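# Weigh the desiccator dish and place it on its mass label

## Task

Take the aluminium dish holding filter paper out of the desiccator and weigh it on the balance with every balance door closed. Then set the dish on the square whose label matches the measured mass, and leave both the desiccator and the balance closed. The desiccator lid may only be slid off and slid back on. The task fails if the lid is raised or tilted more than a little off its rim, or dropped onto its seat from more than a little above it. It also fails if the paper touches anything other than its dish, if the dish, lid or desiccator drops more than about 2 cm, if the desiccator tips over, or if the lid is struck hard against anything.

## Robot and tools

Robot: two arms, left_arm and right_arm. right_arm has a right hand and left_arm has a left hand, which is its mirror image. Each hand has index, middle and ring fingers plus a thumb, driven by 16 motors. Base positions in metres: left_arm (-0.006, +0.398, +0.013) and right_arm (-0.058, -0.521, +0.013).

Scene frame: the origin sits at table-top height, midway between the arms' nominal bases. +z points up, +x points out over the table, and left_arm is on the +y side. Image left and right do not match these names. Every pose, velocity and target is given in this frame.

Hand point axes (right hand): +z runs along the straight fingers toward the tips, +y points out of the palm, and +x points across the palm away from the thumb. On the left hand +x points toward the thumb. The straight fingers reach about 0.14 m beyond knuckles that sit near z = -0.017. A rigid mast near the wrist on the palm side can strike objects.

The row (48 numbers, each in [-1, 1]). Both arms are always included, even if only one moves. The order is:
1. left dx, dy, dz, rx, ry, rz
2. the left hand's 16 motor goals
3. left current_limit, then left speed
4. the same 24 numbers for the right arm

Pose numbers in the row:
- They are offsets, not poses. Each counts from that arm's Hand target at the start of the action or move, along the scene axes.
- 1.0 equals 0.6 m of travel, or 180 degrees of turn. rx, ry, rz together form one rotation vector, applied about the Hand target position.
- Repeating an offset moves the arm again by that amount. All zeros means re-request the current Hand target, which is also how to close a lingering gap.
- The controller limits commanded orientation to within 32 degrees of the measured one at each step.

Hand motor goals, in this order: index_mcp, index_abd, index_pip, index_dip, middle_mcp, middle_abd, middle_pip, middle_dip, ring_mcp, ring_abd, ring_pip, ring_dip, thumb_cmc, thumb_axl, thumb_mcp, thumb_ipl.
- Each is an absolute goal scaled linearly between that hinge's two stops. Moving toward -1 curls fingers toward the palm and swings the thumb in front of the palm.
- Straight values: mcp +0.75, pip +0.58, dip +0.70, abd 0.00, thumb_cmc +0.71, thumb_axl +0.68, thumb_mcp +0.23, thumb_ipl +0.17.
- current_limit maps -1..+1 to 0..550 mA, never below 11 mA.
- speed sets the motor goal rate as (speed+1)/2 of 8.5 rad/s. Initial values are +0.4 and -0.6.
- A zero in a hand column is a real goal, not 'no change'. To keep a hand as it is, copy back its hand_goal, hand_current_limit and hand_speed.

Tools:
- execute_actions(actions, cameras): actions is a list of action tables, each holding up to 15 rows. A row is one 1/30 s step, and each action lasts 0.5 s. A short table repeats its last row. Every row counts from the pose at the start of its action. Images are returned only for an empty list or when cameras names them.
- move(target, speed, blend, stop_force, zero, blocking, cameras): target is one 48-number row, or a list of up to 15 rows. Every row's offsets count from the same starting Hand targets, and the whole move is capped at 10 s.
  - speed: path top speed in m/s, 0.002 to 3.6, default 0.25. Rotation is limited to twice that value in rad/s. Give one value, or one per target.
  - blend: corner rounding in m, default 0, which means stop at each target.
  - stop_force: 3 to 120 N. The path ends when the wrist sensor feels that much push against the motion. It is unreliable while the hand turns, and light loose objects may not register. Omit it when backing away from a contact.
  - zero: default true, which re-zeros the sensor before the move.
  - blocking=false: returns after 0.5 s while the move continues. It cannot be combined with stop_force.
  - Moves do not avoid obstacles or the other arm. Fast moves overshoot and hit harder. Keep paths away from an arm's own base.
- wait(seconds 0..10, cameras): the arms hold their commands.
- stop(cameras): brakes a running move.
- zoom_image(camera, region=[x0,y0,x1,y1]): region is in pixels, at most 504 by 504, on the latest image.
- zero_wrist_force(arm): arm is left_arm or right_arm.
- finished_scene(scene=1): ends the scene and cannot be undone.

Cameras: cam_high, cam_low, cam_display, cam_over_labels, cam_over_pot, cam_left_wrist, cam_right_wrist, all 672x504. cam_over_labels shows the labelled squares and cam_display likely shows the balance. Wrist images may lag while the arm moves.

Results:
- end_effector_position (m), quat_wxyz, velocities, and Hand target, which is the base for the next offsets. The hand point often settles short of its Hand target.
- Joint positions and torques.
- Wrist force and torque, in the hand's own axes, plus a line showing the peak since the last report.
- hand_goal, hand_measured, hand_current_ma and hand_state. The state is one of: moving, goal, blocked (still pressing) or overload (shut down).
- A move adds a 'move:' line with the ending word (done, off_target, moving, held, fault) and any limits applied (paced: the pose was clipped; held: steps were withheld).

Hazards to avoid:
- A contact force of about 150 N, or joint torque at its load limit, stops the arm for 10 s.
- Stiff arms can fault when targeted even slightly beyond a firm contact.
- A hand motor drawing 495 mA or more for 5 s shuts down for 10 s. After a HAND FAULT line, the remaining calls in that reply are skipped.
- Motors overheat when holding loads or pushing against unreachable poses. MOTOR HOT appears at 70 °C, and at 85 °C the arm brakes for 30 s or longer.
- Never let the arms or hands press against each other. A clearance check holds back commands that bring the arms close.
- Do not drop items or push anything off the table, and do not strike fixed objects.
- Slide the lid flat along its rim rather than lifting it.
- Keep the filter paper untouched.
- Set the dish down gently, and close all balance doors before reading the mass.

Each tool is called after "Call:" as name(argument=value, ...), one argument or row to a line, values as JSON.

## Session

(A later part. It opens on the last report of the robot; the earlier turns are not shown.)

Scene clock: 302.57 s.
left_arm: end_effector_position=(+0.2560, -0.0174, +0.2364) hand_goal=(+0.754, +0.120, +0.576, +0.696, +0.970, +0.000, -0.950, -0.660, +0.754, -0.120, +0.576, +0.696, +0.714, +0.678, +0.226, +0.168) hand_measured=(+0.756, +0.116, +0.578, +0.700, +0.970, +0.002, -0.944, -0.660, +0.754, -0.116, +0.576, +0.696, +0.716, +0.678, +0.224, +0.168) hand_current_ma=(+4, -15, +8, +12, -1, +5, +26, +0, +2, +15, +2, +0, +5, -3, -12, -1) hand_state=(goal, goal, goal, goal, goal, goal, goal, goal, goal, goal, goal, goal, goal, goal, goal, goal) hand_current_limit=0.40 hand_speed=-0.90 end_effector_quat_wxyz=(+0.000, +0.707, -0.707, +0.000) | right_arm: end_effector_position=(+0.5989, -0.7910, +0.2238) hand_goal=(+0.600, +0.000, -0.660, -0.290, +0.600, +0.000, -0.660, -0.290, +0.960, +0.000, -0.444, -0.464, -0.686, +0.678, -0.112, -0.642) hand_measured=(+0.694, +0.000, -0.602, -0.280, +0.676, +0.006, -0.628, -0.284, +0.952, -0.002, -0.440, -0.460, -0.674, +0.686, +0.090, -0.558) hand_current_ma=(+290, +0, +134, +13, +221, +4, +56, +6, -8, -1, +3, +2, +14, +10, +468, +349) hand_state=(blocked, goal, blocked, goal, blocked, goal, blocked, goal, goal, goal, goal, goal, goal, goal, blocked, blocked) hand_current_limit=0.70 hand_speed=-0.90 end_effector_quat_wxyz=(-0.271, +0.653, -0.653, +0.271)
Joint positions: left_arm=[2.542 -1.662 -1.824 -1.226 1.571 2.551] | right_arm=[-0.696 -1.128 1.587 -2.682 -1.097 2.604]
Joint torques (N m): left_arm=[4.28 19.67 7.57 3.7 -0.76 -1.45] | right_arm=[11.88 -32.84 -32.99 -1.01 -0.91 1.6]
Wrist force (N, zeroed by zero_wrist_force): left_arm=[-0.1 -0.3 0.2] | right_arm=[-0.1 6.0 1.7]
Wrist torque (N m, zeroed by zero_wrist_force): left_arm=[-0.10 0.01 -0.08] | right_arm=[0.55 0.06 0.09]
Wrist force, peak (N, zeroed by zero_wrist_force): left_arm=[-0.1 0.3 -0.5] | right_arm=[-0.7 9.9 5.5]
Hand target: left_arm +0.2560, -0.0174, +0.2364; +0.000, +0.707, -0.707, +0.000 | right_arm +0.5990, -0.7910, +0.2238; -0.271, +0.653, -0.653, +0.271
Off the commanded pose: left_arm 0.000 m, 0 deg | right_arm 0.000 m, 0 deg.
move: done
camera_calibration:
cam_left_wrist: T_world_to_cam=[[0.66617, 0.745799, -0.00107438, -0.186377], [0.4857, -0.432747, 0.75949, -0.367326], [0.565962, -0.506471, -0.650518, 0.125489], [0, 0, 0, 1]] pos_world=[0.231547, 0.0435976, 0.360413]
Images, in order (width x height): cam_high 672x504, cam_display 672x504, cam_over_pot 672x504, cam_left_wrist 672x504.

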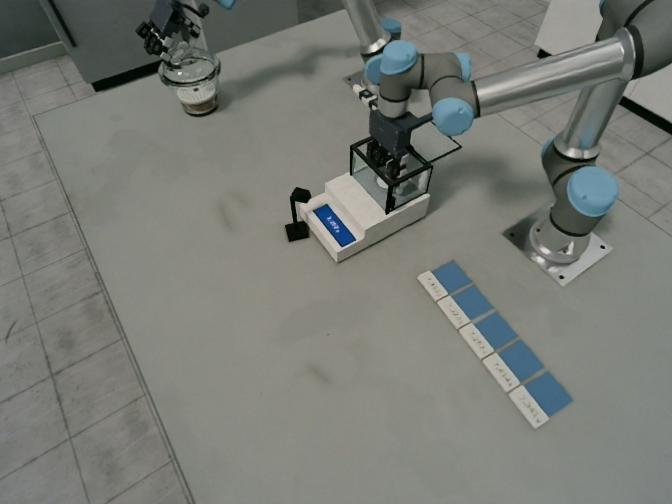

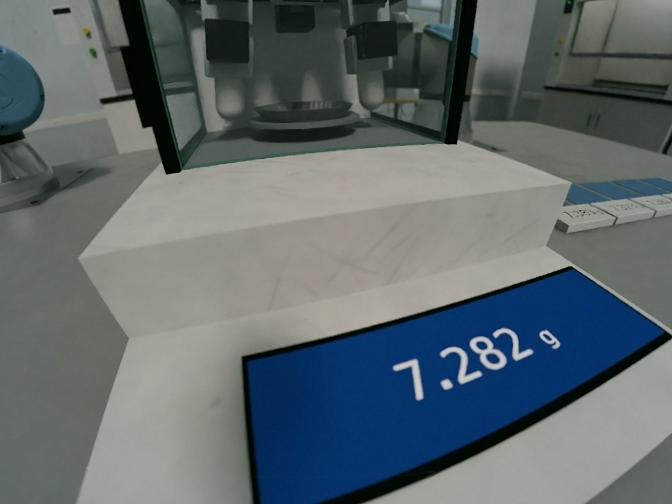

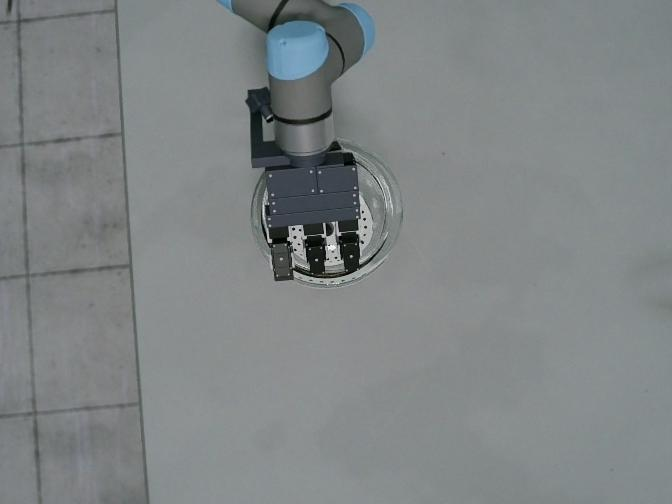

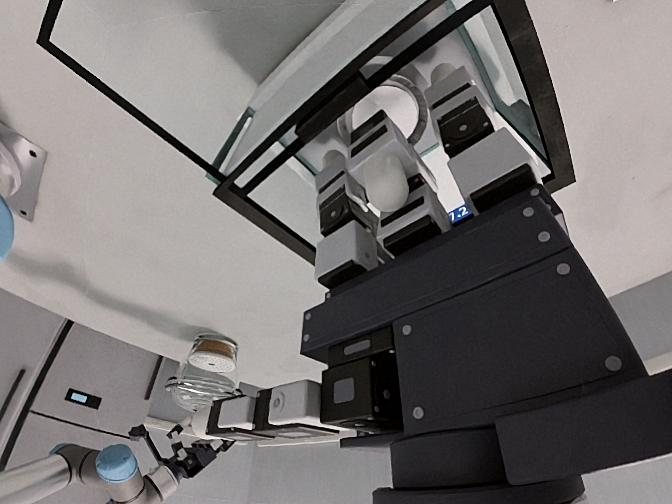

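Call:
move(
  target=[
    [0,0,0,0,0,0, 0.754,-0.04,0.576,0.696,0.97,0,-0.95,-0.66,0.754,0.04,0.576,0.696,0.714,0.678,0.226,0.168,0.1,-0.93, 0.0083,0,0,0,0,0, 0.60,0,-0.66,-0.29,0.60,0,-0.66,-0.29,0.959,0,-0.445,-0.464,-0.686,0.678,-0.112,-0.643,0.7,-0.9],
    [0,0,0,0,0,0, 0.754,-0.04,0.576,0.696,0.97,0,-0.95,-0.66,0.754,0.04,0.576,0.696,0.714,0.678,0.226,0.168,0.1,-0.93, 0.0083,0,-0.0006,0,0,0, 0.60,0,-0.66,-0.29,0.60,0,-0.66,-0.29,0.959,0,-0.445,-0.464,-0.686,0.678,-0.112,-0.643,0.7,-0.9],
  ],
  speed=[0.02,0.01],
  cameras=["cam_display","cam_over_pot","cam_left_wrist"],
)

Call:
zoom_image(
  camera="cam_display",
  region=[200, 40, 430, 170],
)

Call:
zoom_image(
  camera="cam_over_pot",
  region=[230, 120, 430, 310],
)

Call:
zoom_image(
  camera="cam_left_wrist",
  region=[250, 0, 500, 220],
)

Scene clock: 305.80 s.
left_arm: end_effector_position=(+0.2560, -0.0174, +0.2364) hand_goal=(+0.754, -0.040, +0.576, +0.696, +0.970, +0.000, -0.950, -0.660, +0.754, +0.040, +0.576, +0.696, +0.714, +0.678, +0.226, +0.168) hand_measured=(+0.756, +0.020, +0.578, +0.700, +0.970, +0.002, -0.944, -0.660, +0.754, -0.020, +0.576, +0.696, +0.716, +0.678, +0.224, +0.168) hand_current_ma=(+4, +229, +8, +12, -1, +5, +26, +0, +2, -227, +2, +0, +5, -3, -12, -1) hand_state=(goal, blocked, goal, goal, goal, goal, goal, goal, goal, blocked, goal, goal, goal, goal, goal, goal) hand_current_limit=0.10 hand_speed=-0.93 end_effector_quat_wxyz=(+0.000, +0.707, -0.707, +0.000) | right_arm: end_effector_position=(+0.6040, -0.7910, +0.2235) hand_goal=(+0.600, +0.000, -0.660, -0.290, +0.600, +0.000, -0.660, -0.290, +0.960, +0.000, -0.444, -0.464, -0.686, +0.678, -0.112, -0.642) hand_measured=(+0.694, +0.000, -0.602, -0.282, +0.676, +0.006, -0.628, -0.286, +0.952, -0.002, -0.440, -0.460, -0.674, +0.686, +0.090, -0.558) hand_current_ma=(+290, +0, +134, +9, +221, +4, +56, +4, -8, -1, +3, +2, +14, +10, +467, +349) hand_state=(blocked, goal, blocked, goal, blocked, goal, blocked, goal, goal, goal, goal, goal, goal, goal, blocked, blocked) hand_current_limit=0.70 hand_speed=-0.90 end_effector_quat_wxyz=(-0.271, +0.653, -0.653, +0.271)
Joint positions: left_arm=[2.542 -1.662 -1.824 -1.226 1.571 2.551] | right_arm=[-0.691 -1.118 1.572 -2.68 -1.1 2.609]
Joint torques (N m): left_arm=[4.76 18.95 8.44 3.45 -1.08 -1.54] | right_arm=[11.57 -30.4 -15.85 -4.83 -1.22 1.47]
Wrist force (N, zeroed by zero_wrist_force): left_arm=[-0.2 0.2 -0.1] | right_arm=[-0.2 1.7 -1.9]
Wrist torque (N m, zeroed by zero_wrist_force): left_arm=[-0.01 0.02 -0.10] | right_arm=[0.48 0.08 0.06]
Wrist force, peak (N, zeroed by zero_wrist_force): left_arm=[0.2 0.6 -0.4] | right_arm=[0.1 6.1 1.6]
Hand target: left_arm +0.2560, -0.0174, +0.2364; +0.000, +0.707, -0.707, +0.000 | right_arm +0.6040, -0.7910, +0.2234; -0.271, +0.653, -0.653, +0.271
Off the commanded pose: left_arm 0.000 m, 0 deg | right_arm 0.000 m, 0 deg.
move: done
camera_calibration:
cam_left_wrist: T_world_to_cam=[[0.666128, 0.745837, -0.00102545, -0.186387], [0.485724, -0.43277, 0.759462, -0.36732], [0.565991, -0.506397, -0.650551, 0.125491], [0, 0, 0, 1]] pos_world=[0.231547, 0.0435973, 0.360413]
Images, in order (width x height): cam_display 672x504, cam_over_pot 672x504, cam_left_wrist 672x504.

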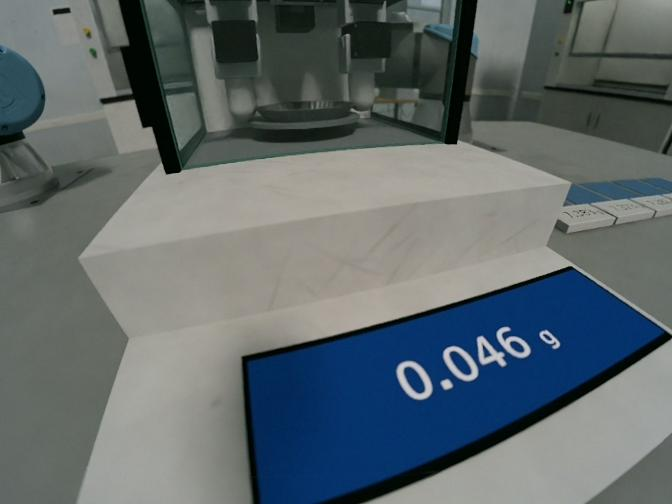

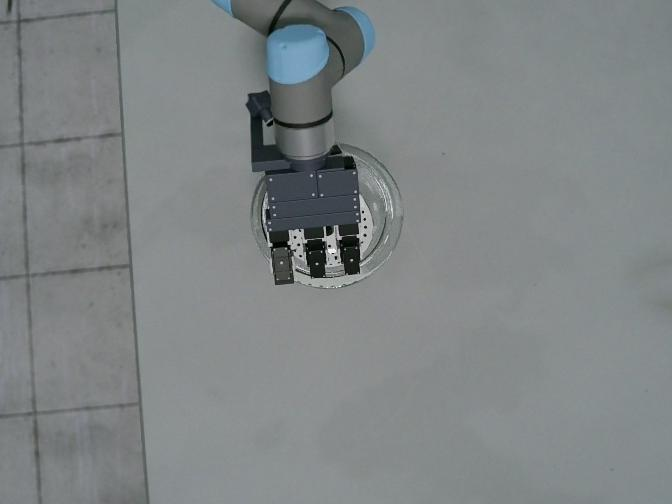

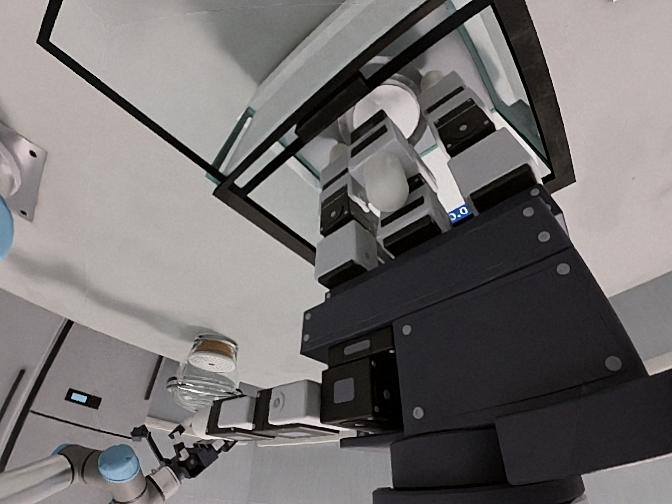

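Scaled by 2.191.

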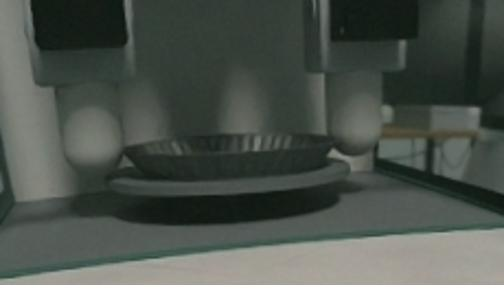

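Scaled by 2.520.

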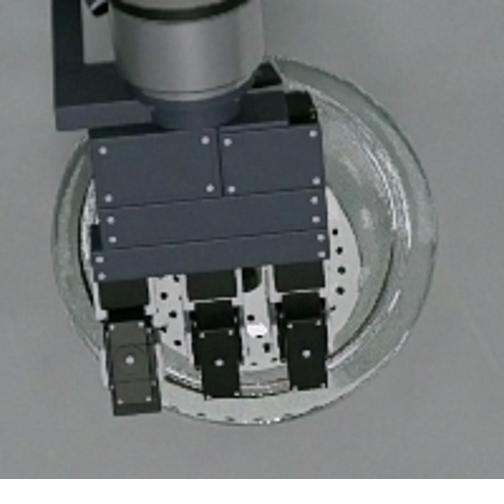

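Scaled by 2.016 from the camera's 672x504 image, which has a finer 960x720 frame.

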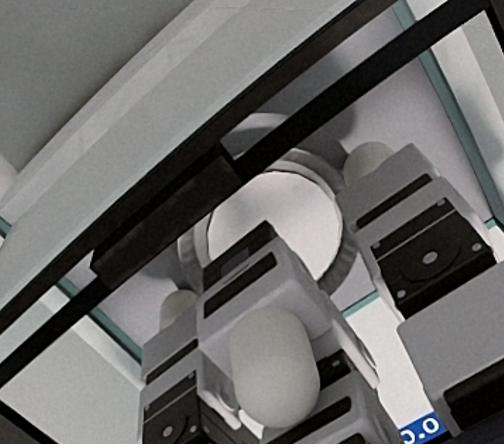

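Call:
move(
  target=[
    [0,0,0.01,0,0,0, 0.754,-0.04,0.576,0.696,0.97,0,-0.95,-0.66,0.754,0.04,0.576,0.696,0.714,0.678,0.226,0.168,0.1,-0.93, 0,0,0.0002,0,0,0, 0.959,0,-0.50,-0.42,0.959,0,-0.50,-0.42,0.959,0,-0.445,-0.464,-0.686,0.678,0.16,-0.38,0.4,-0.85],
    [0,0,0.24,0,0,0, 0.754,-0.04,0.576,0.696,0.97,0,-0.95,-0.66,0.754,0.04,0.576,0.696,0.714,0.678,0.226,0.168,0.1,-0.93, 0,0,0.0002,0,0,0, 0.959,0,-0.50,-0.42,0.959,0,-0.50,-0.42,0.959,0,-0.445,-0.464,-0.686,0.678,0.16,-0.38,0.4,-0.85],
  ],
  speed=[0.01,0.06],
  cameras=["cam_left_wrist","cam_over_pot","cam_right_wrist","cam_display"],
)

Call:
zoom_image(
  camera="cam_right_wrist",
  region=[270, 80, 570, 330],
)

Call:
zoom_image(
  camera="cam_over_pot",
  region=[230, 120, 430, 310],
)

Call:
zoom_image(
  camera="cam_left_wrist",
  region=[250, 0, 500, 220],
)

Scene clock: 310.53 s.
left_arm: end_effector_position=(+0.2560, -0.0174, +0.3803) hand_goal=(+0.754, -0.040, +0.576, +0.696, +0.970, +0.000, -0.950, -0.660, +0.754, +0.040, +0.576, +0.696, +0.714, +0.678, +0.226, +0.168) hand_measured=(+0.754, +0.020, +0.578, +0.700, +0.970, +0.002, -0.944, -0.660, +0.754, -0.020, +0.576, +0.696, +0.716, +0.678, +0.224, +0.168) hand_current_ma=(+4, +229, +8, +12, -1, +5, +26, +0, +2, -227, +2, +0, +5, -3, -12, -1) hand_state=(goal, blocked, goal, goal, goal, goal, goal, goal, goal, blocked, goal, goal, goal, goal, goal, goal) hand_current_limit=0.10 hand_speed=-0.93 end_effector_quat_wxyz=(+0.000, +0.707, -0.707, +0.000) | right_arm: end_effector_position=(+0.6040, -0.7910, +0.2235) hand_goal=(+0.960, +0.000, -0.500, -0.420, +0.960, +0.000, -0.500, -0.420, +0.960, +0.000, -0.444, -0.464, -0.686, +0.678, +0.160, -0.380) hand_measured=(+0.946, +0.000, -0.502, -0.416, +0.944, +0.004, -0.502, -0.416, +0.952, -0.002, -0.440, -0.460, -0.682, +0.680, +0.154, -0.382) hand_current_ma=(-21, +0, -1, +2, -23, +2, -1, +2, -8, -1, +3, +2, +3, +2, -7, -2) hand_state=(goal, goal, goal, goal, goal, goal, goal, goal, goal, goal, goal, goal, goal, goal, goal, goal) hand_current_limit=0.40 hand_speed=-0.85 end_effector_quat_wxyz=(-0.271, +0.653, -0.653, +0.271)
Joint positions: left_arm=[2.542 -1.608 -1.509 -1.596 1.571 2.551] | right_arm=[-0.691 -1.118 1.572 -2.68 -1.1 2.609]
Joint torques (N m): left_arm=[0.31 18.15 34.11 0.82 1.19 1.49] | right_arm=[8.47 -56.52 -30.98 -0.46 -1.19 1.22]
Wrist force (N, zeroed by zero_wrist_force): left_arm=[-0.2 0.1 -0.2] | right_arm=[0.0 1.8 -0.7]
Wrist torque (N m, zeroed by zero_wrist_force): left_arm=[0.00 0.02 -0.09] | right_arm=[0.28 0.04 0.10]
Wrist force, peak (N, zeroed by zero_wrist_force): left_arm=[-0.5 0.4 -0.3] | right_arm=[-0.2 3.1 -1.3]
Hand target: left_arm +0.2560, -0.0174, +0.3804; +0.000, +0.707, -0.707, +0.000 | right_arm +0.6040, -0.7910, +0.2235; -0.271, +0.653, -0.653, +0.271
Off the commanded pose: left_arm 0.000 m, 0 deg | right_arm 0.000 m, 0 deg.
move: done
camera_calibration:
cam_left_wrist: T_world_to_cam=[[0.666054, 0.745903, -0.00103818, -0.186218], [0.485746, -0.43269, 0.759494, -0.476631], [0.566059, -0.506368, -0.650514, 0.219069], [0, 0, 0, 1]] pos_world=[0.231547, 0.0435972, 0.504313]
cam_right_wrist: T_world_to_cam=[[-0.43762, 0.793292, -0.423293, 1.02392], [-0.0890426, 0.430217, 0.898323, 0.157767], [0.89474, 0.430815, -0.117635, -0.0420593], [0, 0, 0, 1]] pos_world=[0.49977, -0.862025, 0.286747]
Images, in order (width x height): cam_display 672x504, cam_over_pot 672x504, cam_left_wrist 672x504, cam_right_wrist 672x504.

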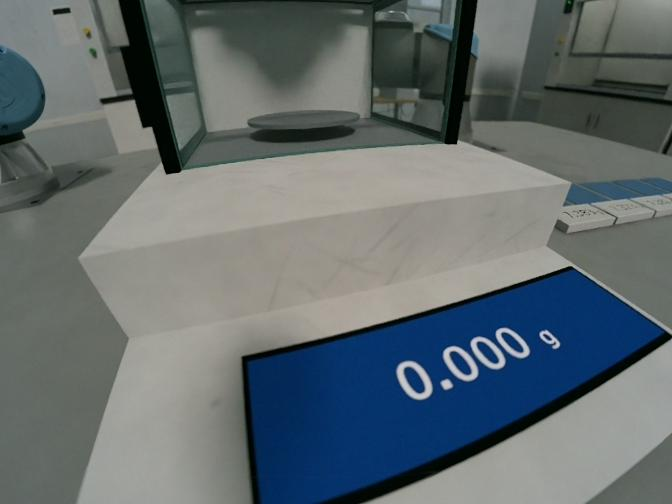

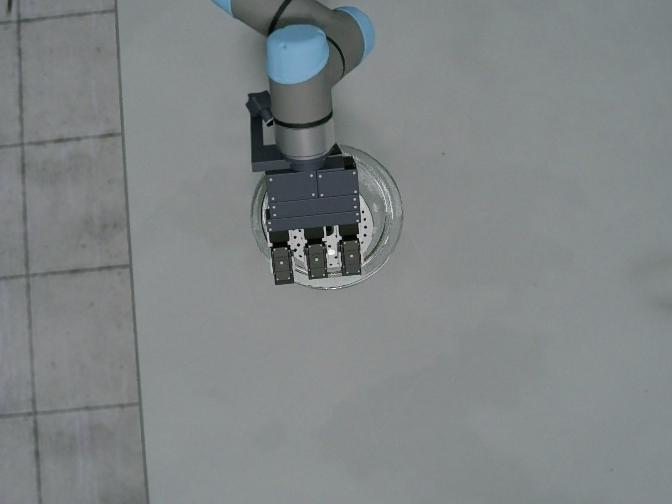

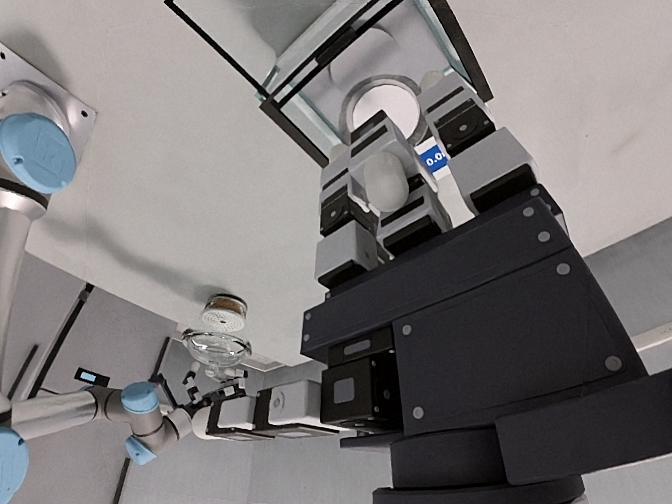

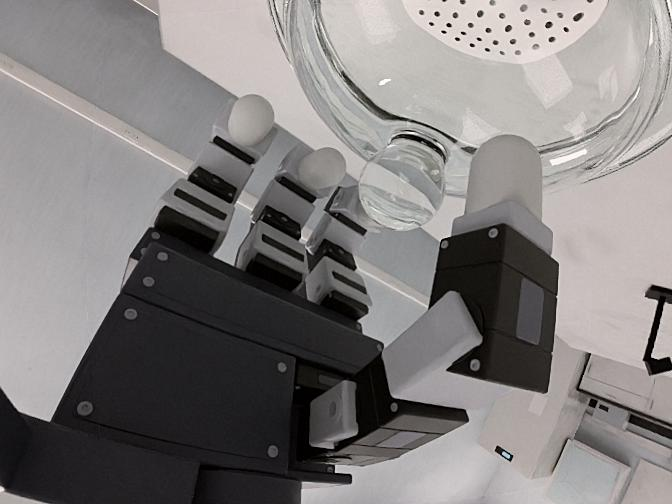

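Scaled by 1.680 from the camera's 672x504 image, which has a finer 960x720 frame.

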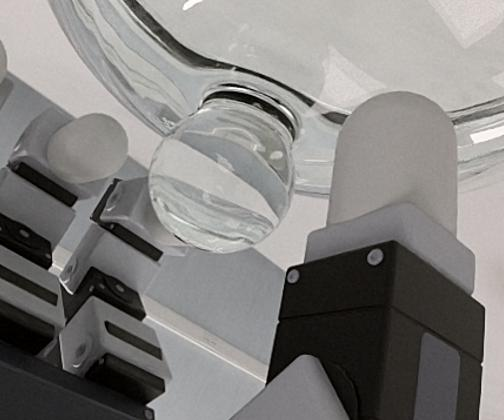

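Scaled by 2.520.

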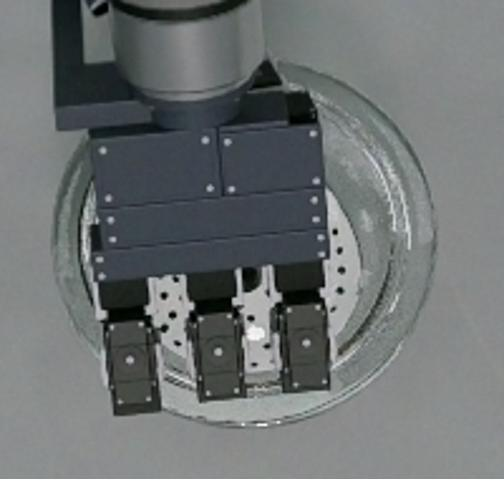

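Scaled by 2.016 from the camera's 672x504 image, which has a finer 960x720 frame.

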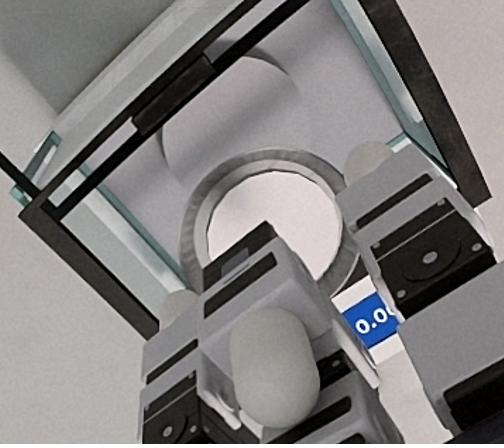

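Call:
move(
  target=[
    [0,0.3,0,0,0,0, 0.754,-0.04,0.576,0.696,0.97,0,-0.95,-0.66,0.754,0.04,0.576,0.696,0.714,0.678,0.226,0.168,0.1,-0.93, 0,0,0.12,0,0,0, 0.959,0,-0.50,-0.42,0.959,0,-0.50,-0.42,0.959,0,-0.445,-0.464,-0.686,0.678,0.16,-0.38,0.4,-0.85],
    [0.028,0.8265,-0.05,0,0,0, 0.754,-0.04,0.576,0.696,0.97,0,-0.95,-0.66,0.754,0.04,0.576,0.696,0.714,0.678,0.226,0.168,0.1,-0.93, -0.25,0.2,0.3,0,0,0, 0.959,0,-0.50,-0.42,0.959,0,-0.50,-0.42,0.959,0,-0.445,-0.464,-0.686,0.678,0.16,-0.38,0.4,-0.85],
  ],
  speed=[0.12,0.15],
  blend=[0.02,0],
  cameras=["cam_left_wrist","cam_over_pot","cam_over_labels","cam_high"],
)

Call:
zoom_image(
  camera="cam_over_pot",
  region=[230, 120, 430, 310],
)

Call:
zoom_image(
  camera="cam_left_wrist",
  region=[220, 0, 520, 220],
)

Call:
zoom_image(
  camera="cam_high",
  region=[140, 20, 250, 130],
)

Scene clock: 316.00 s.
left_arm: end_effector_position=(+0.2728, +0.4783, +0.3504) hand_goal=(+0.754, -0.040, +0.576, +0.696, +0.970, +0.000, -0.950, -0.660, +0.754, +0.040, +0.576, +0.696, +0.714, +0.678, +0.226, +0.168) hand_measured=(+0.754, +0.020, +0.578, +0.700, +0.970, +0.002, -0.944, -0.660, +0.754, -0.020, +0.576, +0.696, +0.716, +0.678, +0.224, +0.168) hand_current_ma=(+4, +229, +8, +12, -1, +5, +26, +0, +1, -227, +2, +0, +5, -3, -12, -1) hand_state=(goal, blocked, goal, goal, goal, goal, goal, goal, goal, blocked, goal, goal, goal, goal, goal, goal) hand_current_limit=0.10 hand_speed=-0.93 end_effector_quat_wxyz=(+0.000, +0.707, -0.707, +0.000) | right_arm: end_effector_position=(+0.4540, -0.6710, +0.4035) hand_goal=(+0.960, +0.000, -0.500, -0.420, +0.960, +0.000, -0.500, -0.420, +0.960, +0.000, -0.444, -0.464, -0.686, +0.678, +0.160, -0.380) hand_measured=(+0.946, +0.000, -0.502, -0.416, +0.944, +0.004, -0.502, -0.416, +0.952, -0.002, -0.440, -0.460, -0.682, +0.680, +0.154, -0.382) hand_current_ma=(-21, +0, -1, +2, -23, +2, -1, +2, -8, -1, +3, +2, +3, +2, -7, -2) hand_state=(goal, goal, goal, goal, goal, goal, goal, goal, goal, goal, goal, goal, goal, goal, goal, goal) hand_current_limit=0.40 hand_speed=-0.85 end_effector_quat_wxyz=(-0.271, +0.653, -0.653, +0.271)
Joint positions: left_arm=[3.767 -1.24 -1.894 -1.578 1.57 3.776] | right_arm=[-0.7 -1.679 1.761 -2.304 -1.095 2.601]
Joint torques (N m): left_arm=[9.17 1.41 34.28 3.61 -1.31 1.77] | right_arm=[-8.24 -33.65 -17.63 -0.47 2.85 -2.03]
Wrist force (N, zeroed by zero_wrist_force): left_arm=[-0.2 0.3 0.2] | right_arm=[-0.3 1.7 -0.5]
Wrist torque (N m, zeroed by zero_wrist_force): left_arm=[-0.02 0.02 -0.12] | right_arm=[0.26 0.05 0.28]
Wrist force, peak (N, zeroed by zero_wrist_force): left_arm=[-0.8 0.1 0.3] | right_arm=[-0.7 1.9 -0.9]
Hand target: left_arm +0.2728, +0.4785, +0.3504; +0.000, +0.707, -0.707, +0.000 | right_arm +0.4540, -0.6710, +0.4035; -0.271, +0.653, -0.653, +0.271
Off the commanded pose: left_arm 0.000 m, 0 deg | right_arm 0.000 m, 0 deg.
move: done
camera_calibration:
cam_left_wrist: T_world_to_cam=[[0.666128, 0.745837, -0.00102517, -0.567172], [0.485767, -0.432808, 0.759413, -0.247502], [0.565954, -0.506364, -0.650608, 0.441184], [0, 0, 0, 1]] pos_world=[0.248347, 0.539297, 0.474413]
Images, in order (width x height): cam_high 672x504, cam_over_labels 672x504, cam_over_pot 672x504, cam_left_wrist 672x504.

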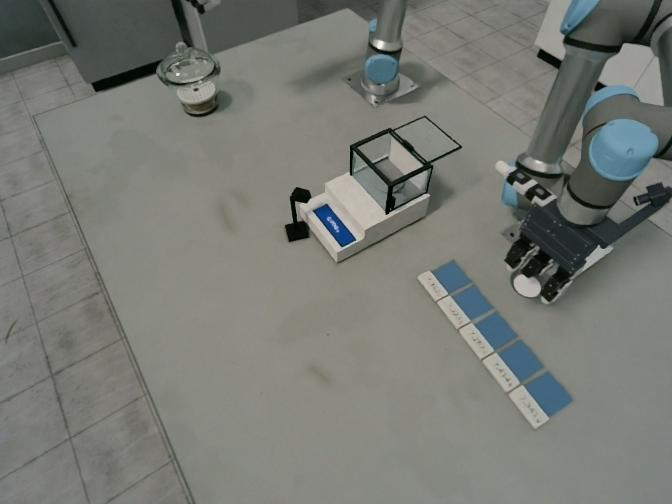

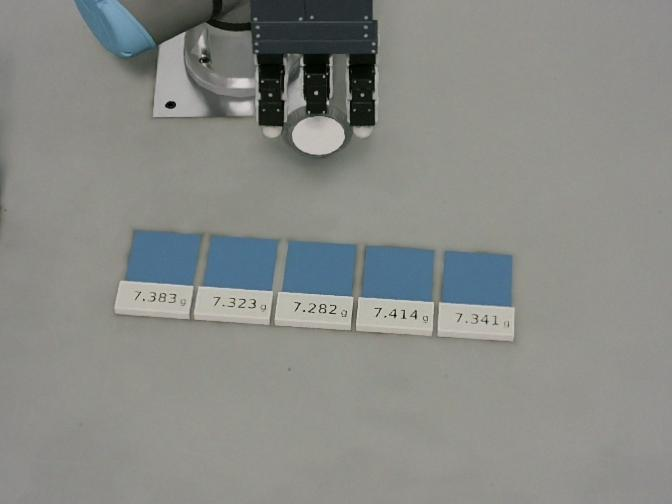

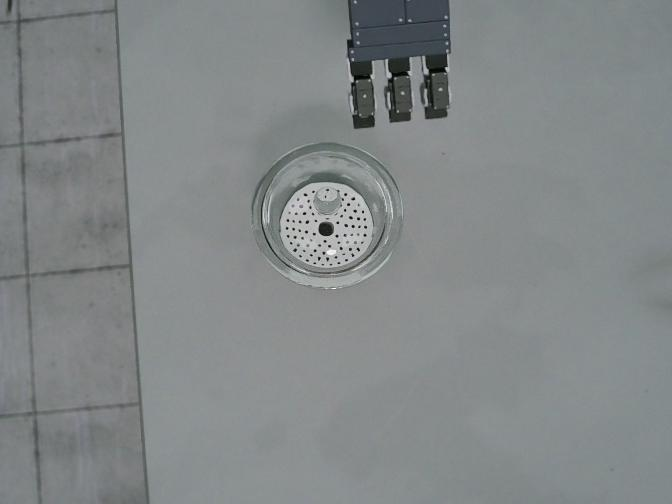

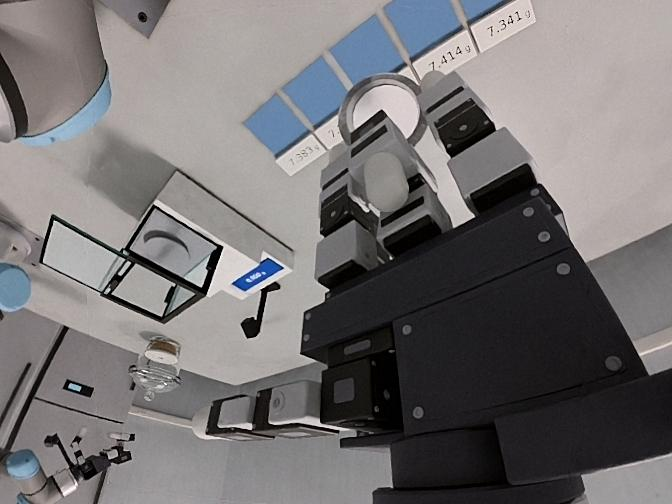

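Scaled by 2.520.

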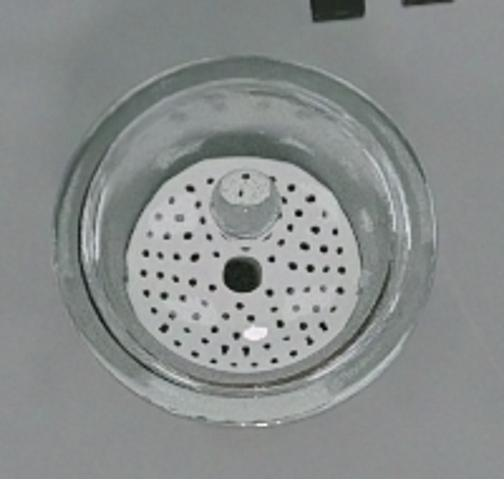

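Scaled by 1.680 from the camera's 672x504 image, which has a finer 960x720 frame.

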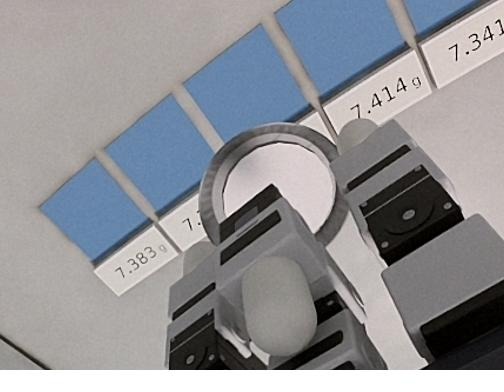

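Scaled by 4.582.

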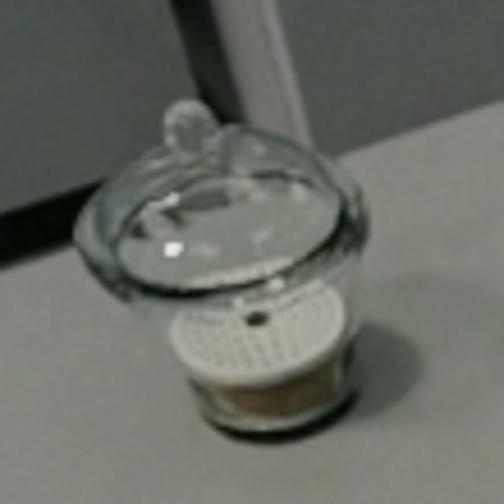

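Call:
move(
  target=[
    [0.0053,0.0035,-0.2,0,0,0, 0.754,-0.04,0.576,0.696,0.97,0,-0.95,-0.66,0.754,0.04,0.576,0.696,0.714,0.678,0.226,0.168,0.1,-0.93, 0.25,-0.2,-0.12,0,0,0, 0.959,0,-0.50,-0.42,0.959,0,-0.50,-0.42,0.959,0,-0.445,-0.464,-0.686,0.678,0.16,-0.38,0.4,-0.85],
    [0.0053,0.0035,-0.355,0,0,0, 0.754,-0.04,0.576,0.696,0.97,0,-0.95,-0.66,0.754,0.04,0.576,0.696,0.714,0.678,0.226,0.168,0.1,-0.93, 0.25,-0.2,-0.2992,0,0,0, 0.959,0,-0.50,-0.42,0.959,0,-0.50,-0.42,0.959,0,-0.445,-0.464,-0.686,0.678,0.16,-0.38,0.4,-0.85],
  ],
  speed=[0.12,0.05],
  blend=[0.01,0],
  cameras=["cam_left_wrist","cam_over_pot","cam_over_labels","cam_right_wrist"],
)

Call:
zoom_image(
  camera="cam_over_labels",
  region=[200, 150, 440, 340],
)

Call:
zoom_image(
  camera="cam_left_wrist",
  region=[220, 0, 520, 220],
)

Call:
zoom_image(
  camera="cam_right_wrist",
  region=[270, 80, 570, 330],
)

Scene clock: 322.73 s.
left_arm: end_effector_position=(+0.2760, +0.4806, +0.1375) hand_goal=(+0.754, -0.040, +0.576, +0.696, +0.970, +0.000, -0.950, -0.660, +0.754, +0.040, +0.576, +0.696, +0.714, +0.678, +0.226, +0.168) hand_measured=(+0.754, +0.020, +0.578, +0.700, +0.970, +0.002, -0.944, -0.660, +0.754, -0.020, +0.576, +0.696, +0.716, +0.678, +0.224, +0.168) hand_current_ma=(+3, +229, +8, +12, -1, +5, +26, +0, +1, -227, +2, +0, +5, -3, -12, -1) hand_state=(goal, blocked, goal, goal, goal, goal, goal, goal, goal, blocked, goal, goal, goal, goal, goal, goal) hand_current_limit=0.10 hand_speed=-0.93 end_effector_quat_wxyz=(+0.000, +0.707, -0.707, +0.000) | right_arm: end_effector_position=(+0.6040, -0.7910, +0.2241) hand_goal=(+0.960, +0.000, -0.500, -0.420, +0.960, +0.000, -0.500, -0.420, +0.960, +0.000, -0.444, -0.464, -0.686, +0.678, +0.160, -0.380) hand_measured=(+0.946, +0.000, -0.502, -0.418, +0.944, +0.004, -0.502, -0.416, +0.952, -0.002, -0.440, -0.460, -0.682, +0.680, +0.154, -0.382) hand_current_ma=(-20, +0, -1, +2, -22, +2, -1, +2, -8, -1, +3, +2, +2, +2, -7, -2) hand_state=(goal, goal, goal, goal, goal, goal, goal, goal, goal, goal, goal, goal, goal, goal, goal, goal) hand_current_limit=0.40 hand_speed=-0.85 end_effector_quat_wxyz=(-0.271, +0.653, -0.653, +0.271)
Joint positions: left_arm=[3.767 -1.428 -2.336 -0.948 1.57 3.776] | right_arm=[-0.691 -1.118 1.571 -2.678 -1.1 2.609]
Joint torques (N m): left_arm=[-7.1 6.68 5.88 3.64 1.11 -2.06] | right_arm=[7.52 -31 -16.07 -5.2 -0.13 1.41]
Wrist force (N, zeroed by zero_wrist_force): left_arm=[0.1 0.3 -0.1] | right_arm=[-0.2 1.9 -0.8]
Wrist torque (N m, zeroed by zero_wrist_force): left_arm=[0.01 -0.02 -0.04] | right_arm=[0.30 0.06 0.08]
Wrist force, peak (N, zeroed by zero_wrist_force): left_arm=[0.0 0.3 0.7] | right_arm=[-0.5 2.2 -0.9]
Hand target: left_arm +0.2760, +0.4806, +0.1374; +0.000, +0.707, -0.707, +0.000 | right_arm +0.6040, -0.7910, +0.2240; -0.271, +0.653, -0.653, +0.271
Off the commanded pose: left_arm 0.000 m, 0 deg | right_arm 0.000 m, 0 deg.
move: done
camera_calibration:
cam_left_wrist: T_world_to_cam=[[0.66617, 0.745799, -0.00107438, -0.571149], [0.4857, -0.432747, 0.75949, -0.0863692], [0.565962, -0.506471, -0.650518, 0.302113], [0, 0, 0, 1]] pos_world=[0.251447, 0.541598, 0.261513]
cam_right_wrist: T_world_to_cam=[[-0.43766, 0.793272, -0.423288, 1.02418], [-0.0890501, 0.430213, 0.898324, 0.157228], [0.89472, 0.430855, -0.117646, -0.0419414], [0, 0, 0, 1]] pos_world=[0.49977, -0.862025, 0.287347]
Images, in order (width x height): cam_over_labels 672x504, cam_over_pot 672x504, cam_left_wrist 672x504, cam_right_wrist 672x504.

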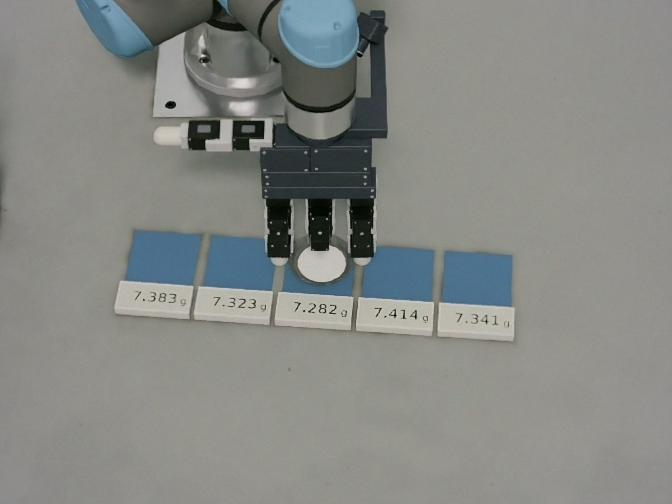

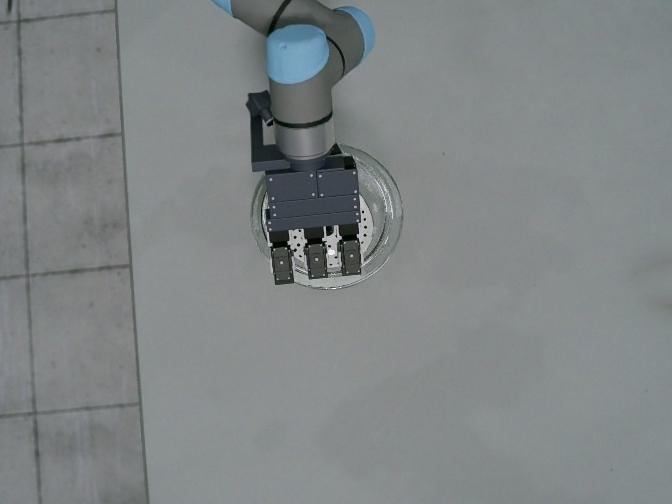

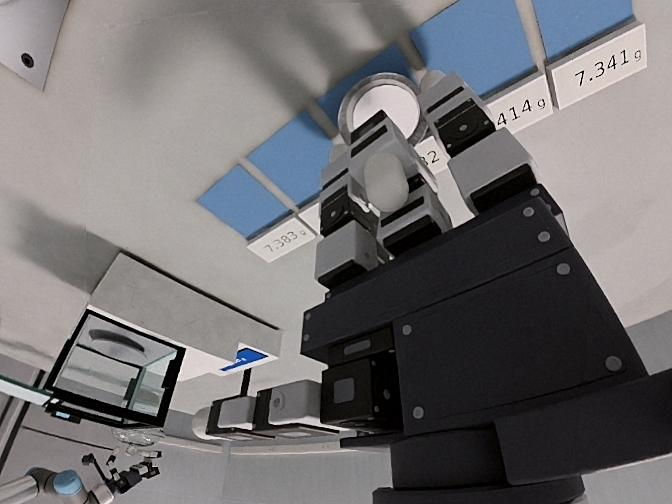

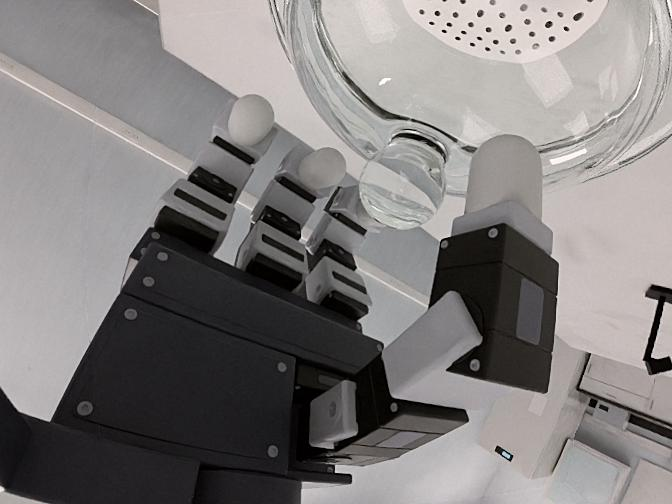

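Scaled by 2.100.

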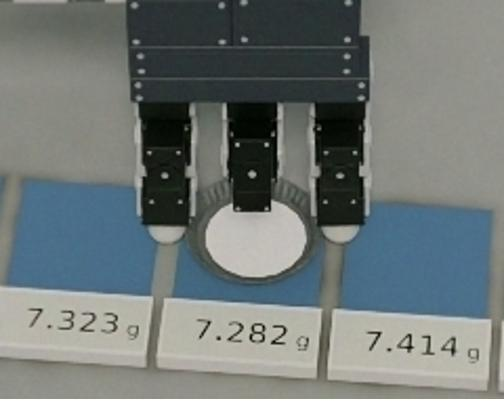

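Scaled by 1.680 from the camera's 672x504 image, which has a finer 960x720 frame.

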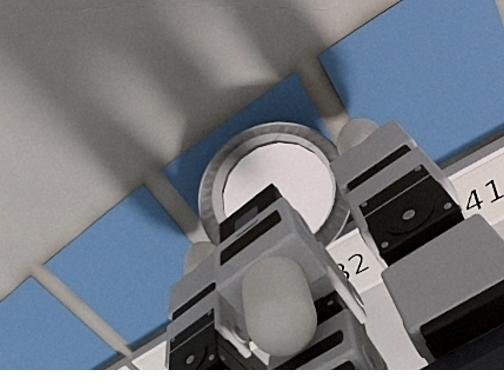

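Scaled by 1.680 from the camera's 672x504 image, which has a finer 960x720 frame.

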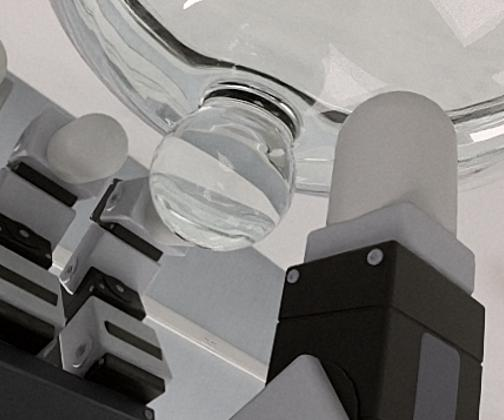

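Call:
move(
  target=[
    [-0.0083,0.0035,-0.0142,0,0,0, 0.754,-0.04,0.576,0.696,0.97,0,-0.95,-0.66,0.754,0.04,0.576,0.696,0.714,0.678,0.226,0.168,0.1,-0.93, 0,0,-0.0008,0,0,0, 0.72,0,-0.63,-0.29,0.72,0,-0.63,-0.29,0.959,0,-0.445,-0.464,-0.686,0.678,0.0,-0.568,0.1,-0.9],
  ],
  speed=[0.02],
  cameras=[],
)

Call:
zero_wrist_force(
  arm="left_arm",
)

Call:
move(
  target=[
    [0,0,-0.0167,0,0,0, 0.754,-0.04,0.576,0.696,0.97,0,-0.95,-0.66,0.754,0.04,0.576,0.696,0.714,0.678,0.226,0.168,0.1,-0.93, 0,0,0,0,0,0, 0.72,0,-0.63,-0.29,0.72,0,-0.63,-0.29,0.959,0,-0.445,-0.464,-0.686,0.678,0.0,-0.568,0.1,-0.9],
  ],
  speed=[0.01],
  stop_force=3,
  cameras=["cam_left_wrist","cam_over_labels","cam_over_pot"],
)

Call:
zoom_image(
  camera="cam_over_labels",
  region=[200, 150, 440, 340],
)

Scene clock: 324.83 s.
left_arm: end_effector_position=(+0.2711, +0.4827, +0.1290) hand_goal=(+0.754, -0.040, +0.576, +0.696, +0.970, +0.000, -0.950, -0.660, +0.754, +0.040, +0.576, +0.696, +0.714, +0.678, +0.226, +0.168) hand_measured=(+0.754, +0.020, +0.578, +0.700, +0.970, +0.002, -0.944, -0.660, +0.754, -0.020, +0.576, +0.696, +0.716, +0.678, +0.224, +0.168) hand_current_ma=(+3, +229, +8, +12, -1, +5, +26, +0, +1, -227, +2, +0, +5, -3, -12, -1) hand_state=(goal, blocked, goal, goal, goal, goal, goal, goal, goal, blocked, goal, goal, goal, goal, goal, goal) hand_current_limit=0.10 hand_speed=-0.93 end_effector_quat_wxyz=(+0.000, +0.707, -0.707, +0.000) | right_arm: end_effector_position=(+0.6040, -0.7910, +0.2235) hand_goal=(+0.720, +0.000, -0.630, -0.290, +0.720, +0.000, -0.630, -0.290, +0.960, +0.000, -0.444, -0.464, -0.686, +0.678, +0.000, -0.568) hand_measured=(+0.762, +0.000, -0.624, -0.294, +0.750, +0.002, -0.622, -0.292, +0.952, -0.002, -0.440, -0.460, -0.682, +0.680, +0.042, -0.508) hand_current_ma=(+96, +0, +6, -2, +59, +1, +8, -1, -8, -1, +3, +2, +2, +2, +128, +220) hand_state=(blocked, goal, goal, goal, blocked, goal, goal, goal, goal, goal, goal, goal, goal, goal, blocked, blocked) hand_current_limit=0.10 hand_speed=-0.90 end_effector_quat_wxyz=(-0.271, +0.653, -0.653, +0.271)
Joint positions: left_arm=[3.78 -1.433 -2.359 -0.92 1.57 3.789] | right_arm=[-0.691 -1.118 1.572 -2.68 -1.1 2.609]
Joint torques (N m): left_arm=[8.52 6.7 3.67 3.7 0.75 1.82] | right_arm=[2.51 -31.49 -15.93 -5.04 2.19 1.14]
Wrist force (N, zeroed by zero_wrist_force): left_arm=[0.1 0.1 0.1] | right_arm=[0.1 2.0 0.9]
Wrist torque (N m, zeroed by zero_wrist_force): left_arm=[-0.03 -0.01 -0.07] | right_arm=[0.29 0.02 0.11]
Wrist force, peak (N, zeroed by zero_wrist_force): left_arm=[-0.1 0.6 0.1] | right_arm=[0.1 3.7 -1.2]
Hand target: left_arm +0.2710, +0.4827, +0.1289; +0.000, +0.707, -0.707, +0.000 | right_arm +0.6040, -0.7910, +0.2235; -0.271, +0.653, -0.653, +0.271
Off the commanded pose: left_arm 0.000 m, 0 deg | right_arm 0.000 m, 0 deg.
move: done
No camera images: "cameras" was empty.

Wrist force sensor zeroed.

Scene clock: 326.67 s.
left_arm: end_effector_position=(+0.2710, +0.4827, +0.1228) hand_goal=(+0.754, -0.040, +0.576, +0.696, +0.970, +0.000, -0.950, -0.660, +0.754, +0.040, +0.576, +0.696, +0.714, +0.678, +0.226, +0.168) hand_measured=(+0.754, +0.020, +0.578, +0.698, +0.970, +0.002, -0.944, -0.660, +0.754, -0.020, +0.576, +0.696, +0.716, +0.678, +0.224, +0.168) hand_current_ma=(+3, +229, +7, +10, -1, +5, +26, +0, +2, -227, +2, +0, +5, -3, -12, -1) hand_state=(goal, blocked, goal, goal, goal, goal, goal, goal, goal, blocked, goal, goal, goal, goal, goal, goal) hand_current_limit=0.10 hand_speed=-0.93 end_effector_quat_wxyz=(+0.000, +0.707, -0.707, +0.000) | right_arm: end_effector_position=(+0.6040, -0.7910, +0.2235) hand_goal=(+0.720, +0.000, -0.630, -0.290, +0.720, +0.000, -0.630, -0.290, +0.960, +0.000, -0.444, -0.464, -0.686, +0.678, +0.000, -0.568) hand_measured=(+0.762, +0.000, -0.624, -0.294, +0.750, +0.002, -0.622, -0.292, +0.952, -0.002, -0.440, -0.460, -0.682, +0.680, +0.042, -0.508) hand_current_ma=(+96, +0, +6, -2, +59, +1, +8, -1, -8, -1, +3, +2, +2, +2, +128, +220) hand_state=(blocked, goal, goal, goal, blocked, goal, goal, goal, goal, goal, goal, goal, goal, goal, blocked, blocked) hand_current_limit=0.10 hand_speed=-0.90 end_effector_quat_wxyz=(-0.271, +0.653, -0.653, +0.271)
Joint positions: left_arm=[3.78 -1.446 -2.369 -0.897 1.57 3.789] | right_arm=[-0.691 -1.118 1.572 -2.68 -1.1 2.609]
Joint torques (N m): left_arm=[6.61 18.96 29.48 0.76 -0.25 1.53] | right_arm=[-3.03 -31.72 -16.31 -5.14 2.21 0.16]
Wrist force (N, zeroed by zero_wrist_force): left_arm=[0.1 0.3 -1.4] | right_arm=[-0.1 2.2 1.0]
Wrist torque (N m, zeroed by zero_wrist_force): left_arm=[0.16 -0.07 0.00] | right_arm=[0.31 0.03 0.11]
Wrist force, peak (N, zeroed by zero_wrist_force): left_arm=[0.7 0.3 -8.1] | right_arm=[-0.2 2.3 0.9]
Hand target: left_arm +0.2710, +0.4827, +0.1228; +0.000, +0.707, -0.707, +0.000 (not the last commanded pose) | right_arm +0.6040, -0.7910, +0.2235; -0.271, +0.653, -0.653, +0.271
Off the commanded pose: left_arm 0.004 m, 0 deg | right_arm 0.000 m, 0 deg.
move: contact (left_arm)
camera_calibration:
cam_left_wrist: T_world_to_cam=[[0.666128, 0.745837, -0.00102545, -0.569488], [0.485724, -0.43277, 0.759462, -0.0719029], [0.565991, -0.506397, -0.650551, 0.296347], [0, 0, 0, 1]] pos_world=[0.246547, 0.543697, 0.246813]
Images, in order (width x height): cam_over_labels 672x504, cam_over_pot 672x504, cam_left_wrist 672x504.

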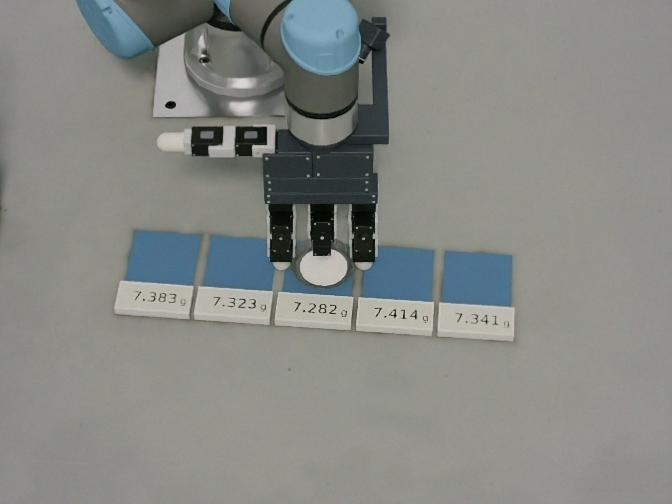

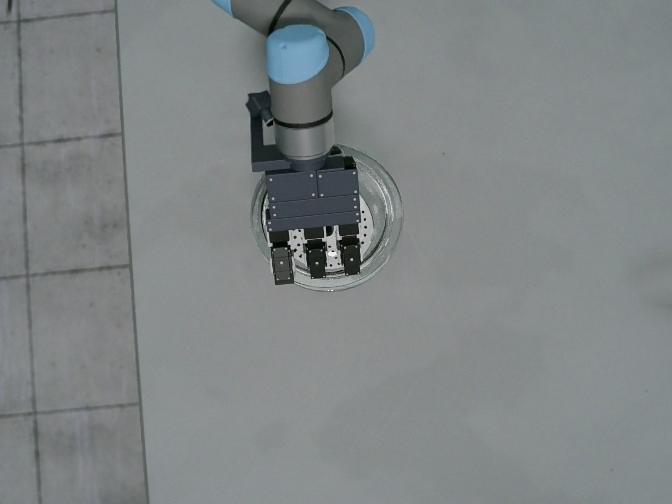

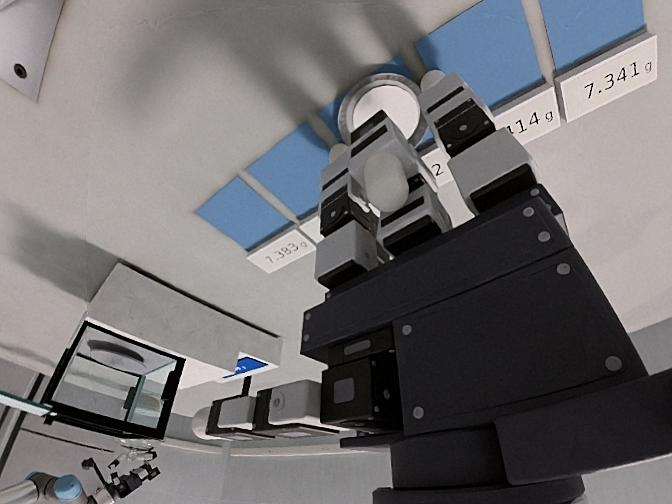

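Scaled by 2.100.

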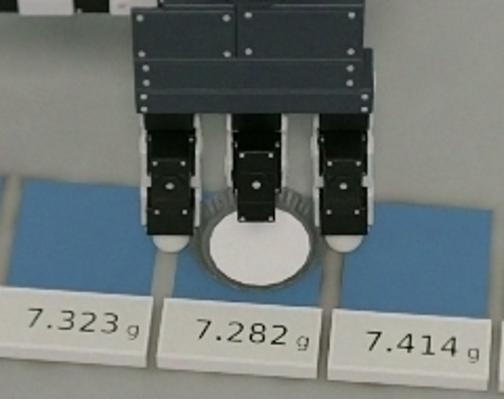

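Call:
move(
  target=[
    [0,0,0.0008,0,0,0, 0.754,-0.04,0.576,0.696,0.97,0,-0.95,-0.66,0.754,0.04,0.576,0.696,0.714,0.678,0.226,0.168,0.1,-0.95, 0,0,0,0,0,0, 0.68,0,-0.66,-0.29,0.68,0,-0.66,-0.29,0.959,0,-0.445,-0.464,-0.686,0.678,-0.05,-0.60,0.3,-0.9],
    [0,0,0.0008,0,0,0, 0.754,0.12,0.576,0.696,0.97,0,-0.95,-0.66,0.754,-0.12,0.576,0.696,0.714,0.678,0.226,0.168,0.1,-0.95, -0.005,0,0,0,0,0, 0.68,0,-0.66,-0.29,0.68,0,-0.66,-0.29,0.959,0,-0.445,-0.464,-0.686,0.678,-0.05,-0.60,0.3,-0.9],
  ],
  speed=[0.01],
  cameras=["cam_left_wrist","cam_over_labels","cam_over_pot"],
)

Call:
zoom_image(
  camera="cam_over_labels",
  region=[200, 150, 440, 340],
)

speed must be one number or one for each of the 2 targets, got a list of 1; nothing of the call was run

Scaled by 2.100.

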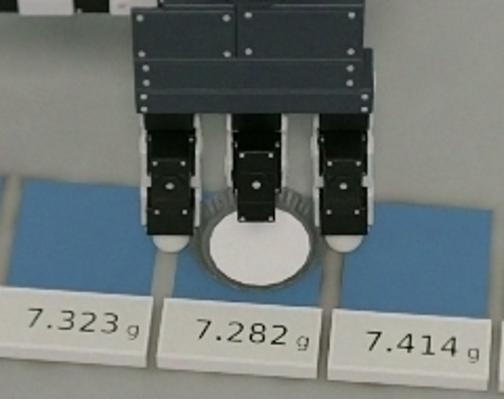

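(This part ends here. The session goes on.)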